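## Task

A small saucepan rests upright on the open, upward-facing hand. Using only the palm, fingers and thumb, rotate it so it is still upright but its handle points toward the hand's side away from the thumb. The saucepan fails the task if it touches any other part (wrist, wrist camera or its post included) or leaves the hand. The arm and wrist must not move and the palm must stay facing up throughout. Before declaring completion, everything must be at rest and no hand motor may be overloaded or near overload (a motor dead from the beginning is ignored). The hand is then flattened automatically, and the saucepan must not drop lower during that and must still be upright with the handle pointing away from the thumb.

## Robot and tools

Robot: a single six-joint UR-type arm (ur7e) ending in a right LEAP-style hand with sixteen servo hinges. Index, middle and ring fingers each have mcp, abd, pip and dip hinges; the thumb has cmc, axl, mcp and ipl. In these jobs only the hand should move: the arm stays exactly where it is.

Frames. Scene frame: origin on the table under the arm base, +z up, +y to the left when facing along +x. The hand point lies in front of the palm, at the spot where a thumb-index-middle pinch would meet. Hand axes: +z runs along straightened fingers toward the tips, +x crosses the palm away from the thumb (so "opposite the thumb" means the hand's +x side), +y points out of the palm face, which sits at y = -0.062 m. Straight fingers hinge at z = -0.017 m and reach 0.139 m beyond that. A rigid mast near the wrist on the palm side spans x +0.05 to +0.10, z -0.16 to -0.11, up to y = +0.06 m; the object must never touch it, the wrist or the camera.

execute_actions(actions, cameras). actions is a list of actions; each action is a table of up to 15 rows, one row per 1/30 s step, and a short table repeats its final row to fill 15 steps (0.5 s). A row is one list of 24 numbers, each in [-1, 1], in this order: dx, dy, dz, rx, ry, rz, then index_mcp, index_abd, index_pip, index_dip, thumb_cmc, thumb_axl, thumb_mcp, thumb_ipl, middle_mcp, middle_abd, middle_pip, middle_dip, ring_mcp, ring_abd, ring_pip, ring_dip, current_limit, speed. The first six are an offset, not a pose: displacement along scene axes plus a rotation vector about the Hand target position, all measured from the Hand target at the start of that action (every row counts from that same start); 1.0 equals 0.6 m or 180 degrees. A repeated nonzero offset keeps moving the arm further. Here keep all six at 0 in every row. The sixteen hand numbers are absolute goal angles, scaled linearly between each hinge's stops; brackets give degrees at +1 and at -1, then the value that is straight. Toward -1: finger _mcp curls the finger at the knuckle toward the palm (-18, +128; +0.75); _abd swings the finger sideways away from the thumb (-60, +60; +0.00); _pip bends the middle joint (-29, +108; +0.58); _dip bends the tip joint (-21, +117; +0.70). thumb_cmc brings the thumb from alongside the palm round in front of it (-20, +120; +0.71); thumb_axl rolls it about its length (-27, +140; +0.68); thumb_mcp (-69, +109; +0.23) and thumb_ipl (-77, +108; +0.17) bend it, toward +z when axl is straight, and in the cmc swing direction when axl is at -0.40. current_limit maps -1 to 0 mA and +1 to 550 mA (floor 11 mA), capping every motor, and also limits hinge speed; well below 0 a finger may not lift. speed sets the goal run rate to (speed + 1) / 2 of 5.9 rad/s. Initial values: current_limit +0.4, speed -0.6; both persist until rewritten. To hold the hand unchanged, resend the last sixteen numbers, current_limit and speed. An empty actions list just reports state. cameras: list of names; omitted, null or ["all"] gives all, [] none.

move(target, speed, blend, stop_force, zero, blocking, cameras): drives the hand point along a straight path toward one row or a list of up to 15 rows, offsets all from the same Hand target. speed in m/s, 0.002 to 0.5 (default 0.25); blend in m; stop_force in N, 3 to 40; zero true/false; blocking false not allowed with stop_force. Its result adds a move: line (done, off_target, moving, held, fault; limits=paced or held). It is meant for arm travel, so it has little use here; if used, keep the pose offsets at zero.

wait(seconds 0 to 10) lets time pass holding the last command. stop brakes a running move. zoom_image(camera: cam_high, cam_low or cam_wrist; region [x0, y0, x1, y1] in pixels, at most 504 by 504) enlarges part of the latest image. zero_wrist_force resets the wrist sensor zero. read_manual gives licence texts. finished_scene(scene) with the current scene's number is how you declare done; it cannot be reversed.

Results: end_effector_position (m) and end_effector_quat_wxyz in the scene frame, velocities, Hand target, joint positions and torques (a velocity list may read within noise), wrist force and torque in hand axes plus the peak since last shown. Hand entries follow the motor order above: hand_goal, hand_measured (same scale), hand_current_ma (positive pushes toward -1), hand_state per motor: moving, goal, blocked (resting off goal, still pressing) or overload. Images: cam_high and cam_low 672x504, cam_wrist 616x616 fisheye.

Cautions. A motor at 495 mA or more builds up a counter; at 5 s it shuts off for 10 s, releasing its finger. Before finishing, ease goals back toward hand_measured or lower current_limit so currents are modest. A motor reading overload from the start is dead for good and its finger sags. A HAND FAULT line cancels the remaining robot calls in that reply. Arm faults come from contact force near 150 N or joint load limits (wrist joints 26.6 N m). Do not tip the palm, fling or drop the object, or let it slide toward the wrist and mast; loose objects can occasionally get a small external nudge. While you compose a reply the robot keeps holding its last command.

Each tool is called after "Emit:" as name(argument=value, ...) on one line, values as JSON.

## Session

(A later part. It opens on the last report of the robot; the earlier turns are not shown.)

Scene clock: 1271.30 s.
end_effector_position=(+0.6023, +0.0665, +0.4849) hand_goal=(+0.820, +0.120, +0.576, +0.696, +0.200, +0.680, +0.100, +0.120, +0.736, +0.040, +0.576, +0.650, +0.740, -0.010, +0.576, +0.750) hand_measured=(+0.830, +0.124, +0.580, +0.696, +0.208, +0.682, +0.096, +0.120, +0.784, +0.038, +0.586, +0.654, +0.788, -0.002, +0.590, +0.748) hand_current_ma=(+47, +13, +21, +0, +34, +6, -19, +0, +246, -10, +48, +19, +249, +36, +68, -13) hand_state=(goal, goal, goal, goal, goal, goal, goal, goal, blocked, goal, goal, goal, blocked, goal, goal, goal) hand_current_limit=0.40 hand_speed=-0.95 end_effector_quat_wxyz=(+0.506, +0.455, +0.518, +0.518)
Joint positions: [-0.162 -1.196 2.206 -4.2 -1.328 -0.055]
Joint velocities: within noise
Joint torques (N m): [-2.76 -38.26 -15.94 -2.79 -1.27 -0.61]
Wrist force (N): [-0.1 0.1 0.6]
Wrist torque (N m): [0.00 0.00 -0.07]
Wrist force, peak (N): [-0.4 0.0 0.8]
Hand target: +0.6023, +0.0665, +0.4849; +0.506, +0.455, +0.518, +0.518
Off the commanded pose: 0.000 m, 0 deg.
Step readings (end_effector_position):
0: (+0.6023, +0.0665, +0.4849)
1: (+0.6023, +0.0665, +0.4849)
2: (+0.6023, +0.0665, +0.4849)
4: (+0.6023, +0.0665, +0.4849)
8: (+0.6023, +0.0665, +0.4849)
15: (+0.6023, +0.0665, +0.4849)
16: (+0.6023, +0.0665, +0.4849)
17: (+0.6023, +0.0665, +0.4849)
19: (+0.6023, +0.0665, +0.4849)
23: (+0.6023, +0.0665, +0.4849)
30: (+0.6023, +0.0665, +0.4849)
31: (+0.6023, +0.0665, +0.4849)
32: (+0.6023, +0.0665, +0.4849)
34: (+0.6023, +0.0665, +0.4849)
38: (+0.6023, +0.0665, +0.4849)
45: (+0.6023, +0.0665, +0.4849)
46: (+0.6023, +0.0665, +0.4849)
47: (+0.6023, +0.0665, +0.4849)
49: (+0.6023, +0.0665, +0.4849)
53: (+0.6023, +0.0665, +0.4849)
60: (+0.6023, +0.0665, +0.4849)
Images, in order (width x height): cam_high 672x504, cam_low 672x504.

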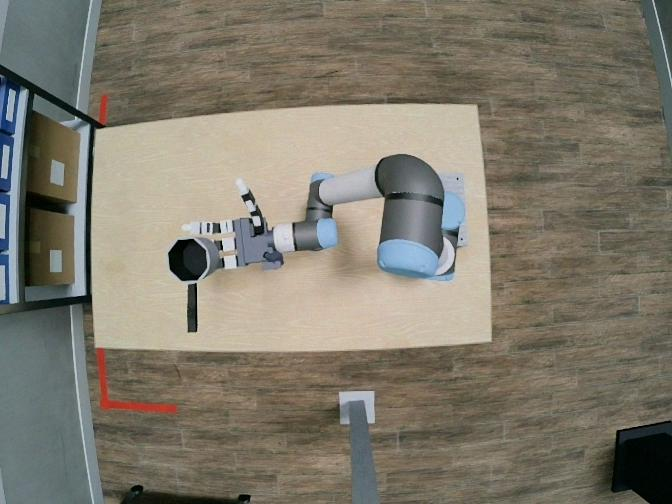

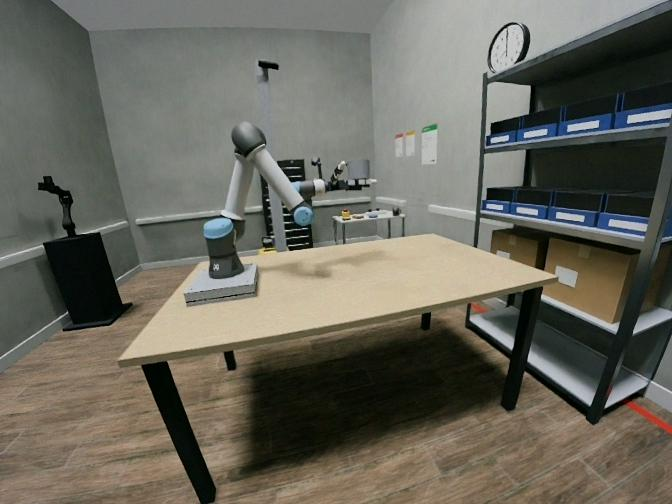

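Emit:
execute_actions(actions=[[[0,0,0,0,0,0,0.82,0.0,0.576,0.696,0.2,0.68,0.10,0.12,0.735,0.04,0.576,0.65,0.74,0.0,0.576,0.696,0.4,-0.95]],[[0,0,0,0,0,0,0.82,0.0,0.576,0.696,0.2,0.68,0.10,0.12,0.81,0.0,0.576,0.696,0.74,0.0,0.576,0.696,0.4,-0.95]],[[0,0,0,0,0,0,0.754,0.0,0.576,0.696,0.2,0.68,0.10,0.12,0.754,0.0,0.576,0.696,0.754,0.0,0.576,0.696,0.4,-0.95]]], cameras=["cam_high","cam_low"])

Emit:
zoom_image(camera="cam_low", region=[330, 145, 400, 195])

Emit:
zoom_image(camera="cam_high", region=[150, 200, 290, 340])

Scene clock: 1278.60 s.
end_effector_position=(+0.6023, +0.0665, +0.4849) hand_goal=(+0.754, +0.000, +0.576, +0.696, +0.200, +0.680, +0.100, +0.120, +0.754, +0.000, +0.576, +0.696, +0.754, +0.000, +0.576, +0.696) hand_measured=(+0.780, +0.004, +0.580, +0.696, +0.208, +0.682, +0.096, +0.120, +0.794, +0.002, +0.586, +0.696, +0.796, -0.004, +0.590, +0.704) hand_current_ma=(+138, +13, +21, +0, +34, +6, -19, +0, +210, +11, +48, +1, +216, -14, +68, +35) hand_state=(blocked, goal, goal, goal, goal, goal, goal, goal, blocked, goal, goal, goal, blocked, goal, goal, goal) hand_current_limit=0.40 hand_speed=-0.95 end_effector_quat_wxyz=(+0.506, +0.455, +0.518, +0.518)
Joint positions: [-0.162 -1.196 2.206 -4.2 -1.328 -0.055]
Joint velocities: within noise
Joint torques (N m): [-3.42 -39.2 -15.97 -2.76 -1.27 -0.57]
Wrist force (N): [-0.3 0.1 0.5]
Wrist torque (N m): [0.00 0.02 -0.09]
Wrist force, peak (N): [-0.1 0.3 0.8]
Hand target: +0.6023, +0.0665, +0.4849; +0.506, +0.455, +0.518, +0.518
Off the commanded pose: 0.000 m, 0 deg.
Step readings (end_effector_position):
0: (+0.6023, +0.0665, +0.4849)
1: (+0.6023, +0.0665, +0.4849)
2: (+0.6023, +0.0665, +0.4849)
4: (+0.6023, +0.0665, +0.4849)
8: (+0.6023, +0.0665, +0.4849)
15: (+0.6023, +0.0665, +0.4849)
16: (+0.6023, +0.0665, +0.4849)
17: (+0.6023, +0.0665, +0.4849)
19: (+0.6023, +0.0665, +0.4849)
23: (+0.6023, +0.0665, +0.4849)
30: (+0.6023, +0.0665, +0.4849)
31: (+0.6023, +0.0665, +0.4849)
32: (+0.6023, +0.0665, +0.4849)
34: (+0.6023, +0.0665, +0.4849)
38: (+0.6023, +0.0665, +0.4849)
45: (+0.6023, +0.0665, +0.4849)
Images, in order (width x height): cam_high 672x504, cam_low 672x504.

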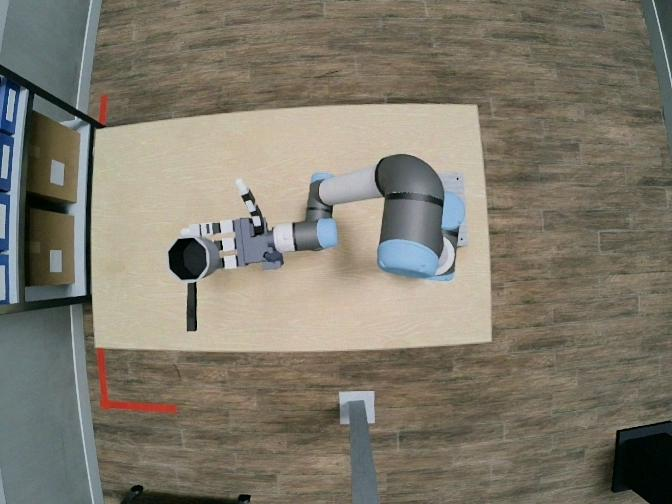

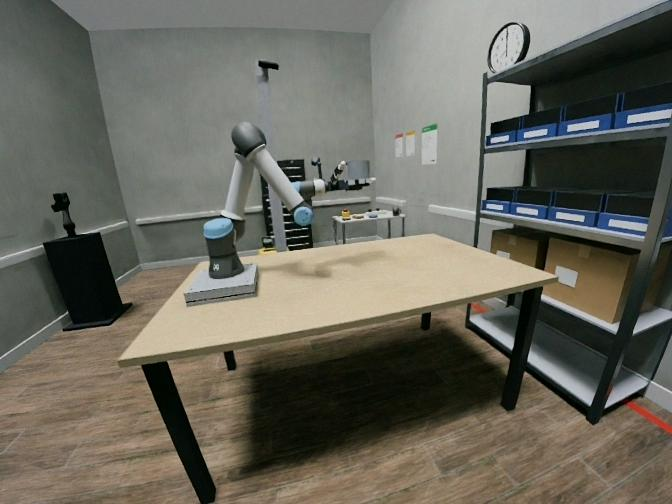

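Scaled by 7.200 from the camera's 672x504 image, which has a finer 960x720 frame.

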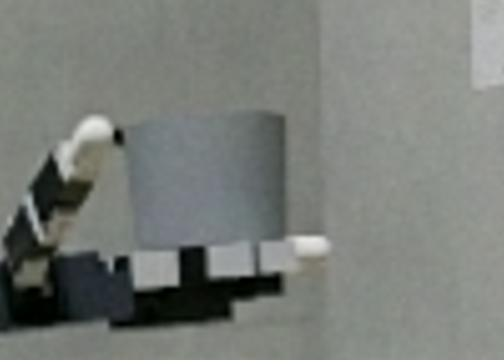

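Scaled by 3.600 from the camera's 672x504 image, which has a finer 960x720 frame.

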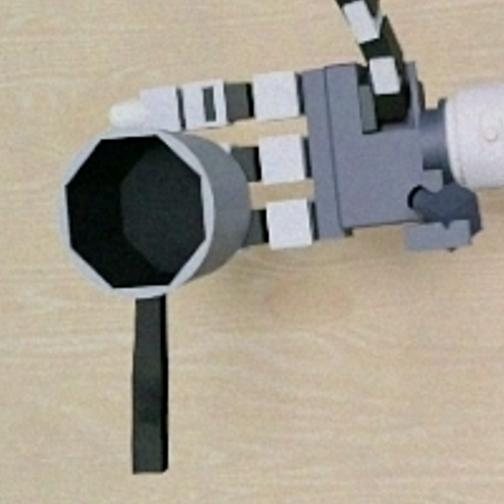

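Emit:
execute_actions(actions=[[[0,0,0,0,0,0,0.754,0.0,0.576,0.696,0.7,0.68,0.23,0.17,0.754,0.0,0.576,0.696,0.754,0.0,0.576,0.696,0.4,-0.9]]], cameras=[])

Emit:
wait(seconds=2, cameras=["cam_high","cam_low"])

Scene clock: 1284.30 s.
end_effector_position=(+0.6023, +0.0665, +0.4849) hand_goal=(+0.754, +0.000, +0.576, +0.696, +0.700, +0.680, +0.230, +0.170, +0.754, +0.000, +0.576, +0.696, +0.754, +0.000, +0.576, +0.696) hand_measured=(+0.780, +0.004, +0.580, +0.696, +0.710, +0.682, +0.228, +0.168, +0.794, +0.002, +0.586, +0.696, +0.796, -0.004, +0.590, +0.704) hand_current_ma=(+137, +13, +21, +0, +47, +6, -11, -12, +210, +11, +48, +1, +216, -14, +68, +35) hand_state=(blocked, goal, goal, goal, goal, goal, goal, goal, blocked, goal, goal, goal, blocked, goal, goal, goal) hand_current_limit=0.40 hand_speed=-0.90 end_effector_quat_wxyz=(+0.506, +0.455, +0.518, +0.518)
Joint positions: [-0.162 -1.196 2.206 -4.2 -1.328 -0.055]
Joint velocities: within noise
Joint torques (N m): [-1.02 -40.89 -15.33 -2.97 -1.48 -0.64]
Wrist force (N): [0.0 0.1 0.5]
Wrist torque (N m): [0.00 -0.01 -0.05]
Wrist force, peak (N): [-0.2 -0.1 0.8]
Hand target: +0.6023, +0.0665, +0.4849; +0.506, +0.455, +0.518, +0.518
Off the commanded pose: 0.000 m, 0 deg.
Step readings (end_effector_position):
0: (+0.6023, +0.0665, +0.4849)
1: (+0.6023, +0.0665, +0.4849)
2: (+0.6023, +0.0665, +0.4849)
4: (+0.6023, +0.0665, +0.4849)
8: (+0.6023, +0.0665, +0.4849)
15: (+0.6023, +0.0665, +0.4849)
No camera images: "cameras" was empty.

Scene clock: 1286.30 s.
end_effector_position=(+0.6023, +0.0665, +0.4849) hand_goal=(+0.754, +0.000, +0.576, +0.696, +0.700, +0.680, +0.230, +0.170, +0.754, +0.000, +0.576, +0.696, +0.754, +0.000, +0.576, +0.696) hand_measured=(+0.780, +0.004, +0.580, +0.696, +0.710, +0.682, +0.228, +0.168, +0.794, +0.002, +0.586, +0.696, +0.796, -0.004, +0.590, +0.704) hand_current_ma=(+137, +13, +21, +0, +47, +6, -11, -12, +210, +11, +48, +1, +216, -14, +68, +35) hand_state=(blocked, goal, goal, goal, goal, goal, goal, goal, blocked, goal, goal, goal, blocked, goal, goal, goal) hand_current_limit=0.40 hand_speed=-0.90 end_effector_quat_wxyz=(+0.506, +0.455, +0.518, +0.518)
Joint positions: [-0.162 -1.196 2.206 -4.2 -1.328 -0.055]
Joint velocities: within noise
Joint torques (N m): [-3.18 -40.03 -14.91 -2.8 -1.53 -0.59]
Wrist force (N): [-0.1 0.0 0.5]
Wrist torque (N m): [-0.02 0.01 -0.06]
Wrist force, peak (N): [0.0 0.2 0.8]
Hand target: +0.6023, +0.0665, +0.4849; +0.506, +0.455, +0.518, +0.518
Off the commanded pose: 0.000 m, 0 deg.
wait: 2.00 s; at rest by 0.17 s
Images, in order (width x height): cam_high 672x504, cam_low 672x504.

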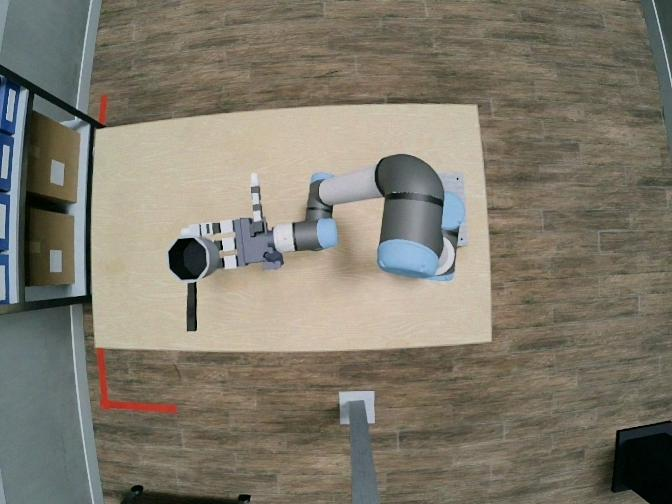

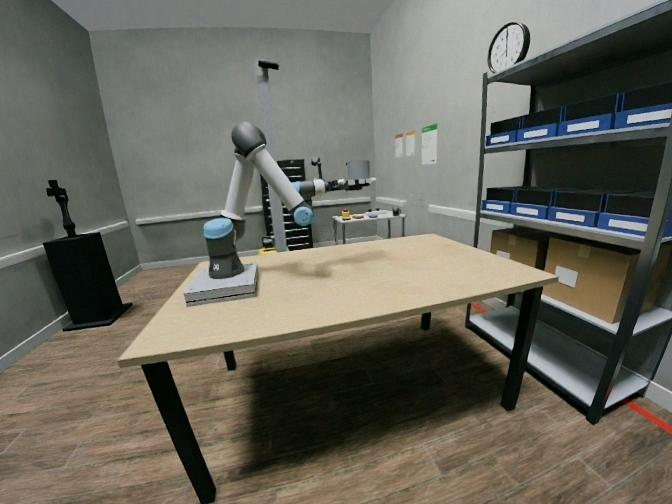

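The saucepan in scene 1 now sits upright with its handle away from the thumb. The hand is still, and no motor is overloaded.

Emit:
finished_scene(scene=1)

The scene is finished: the task was done.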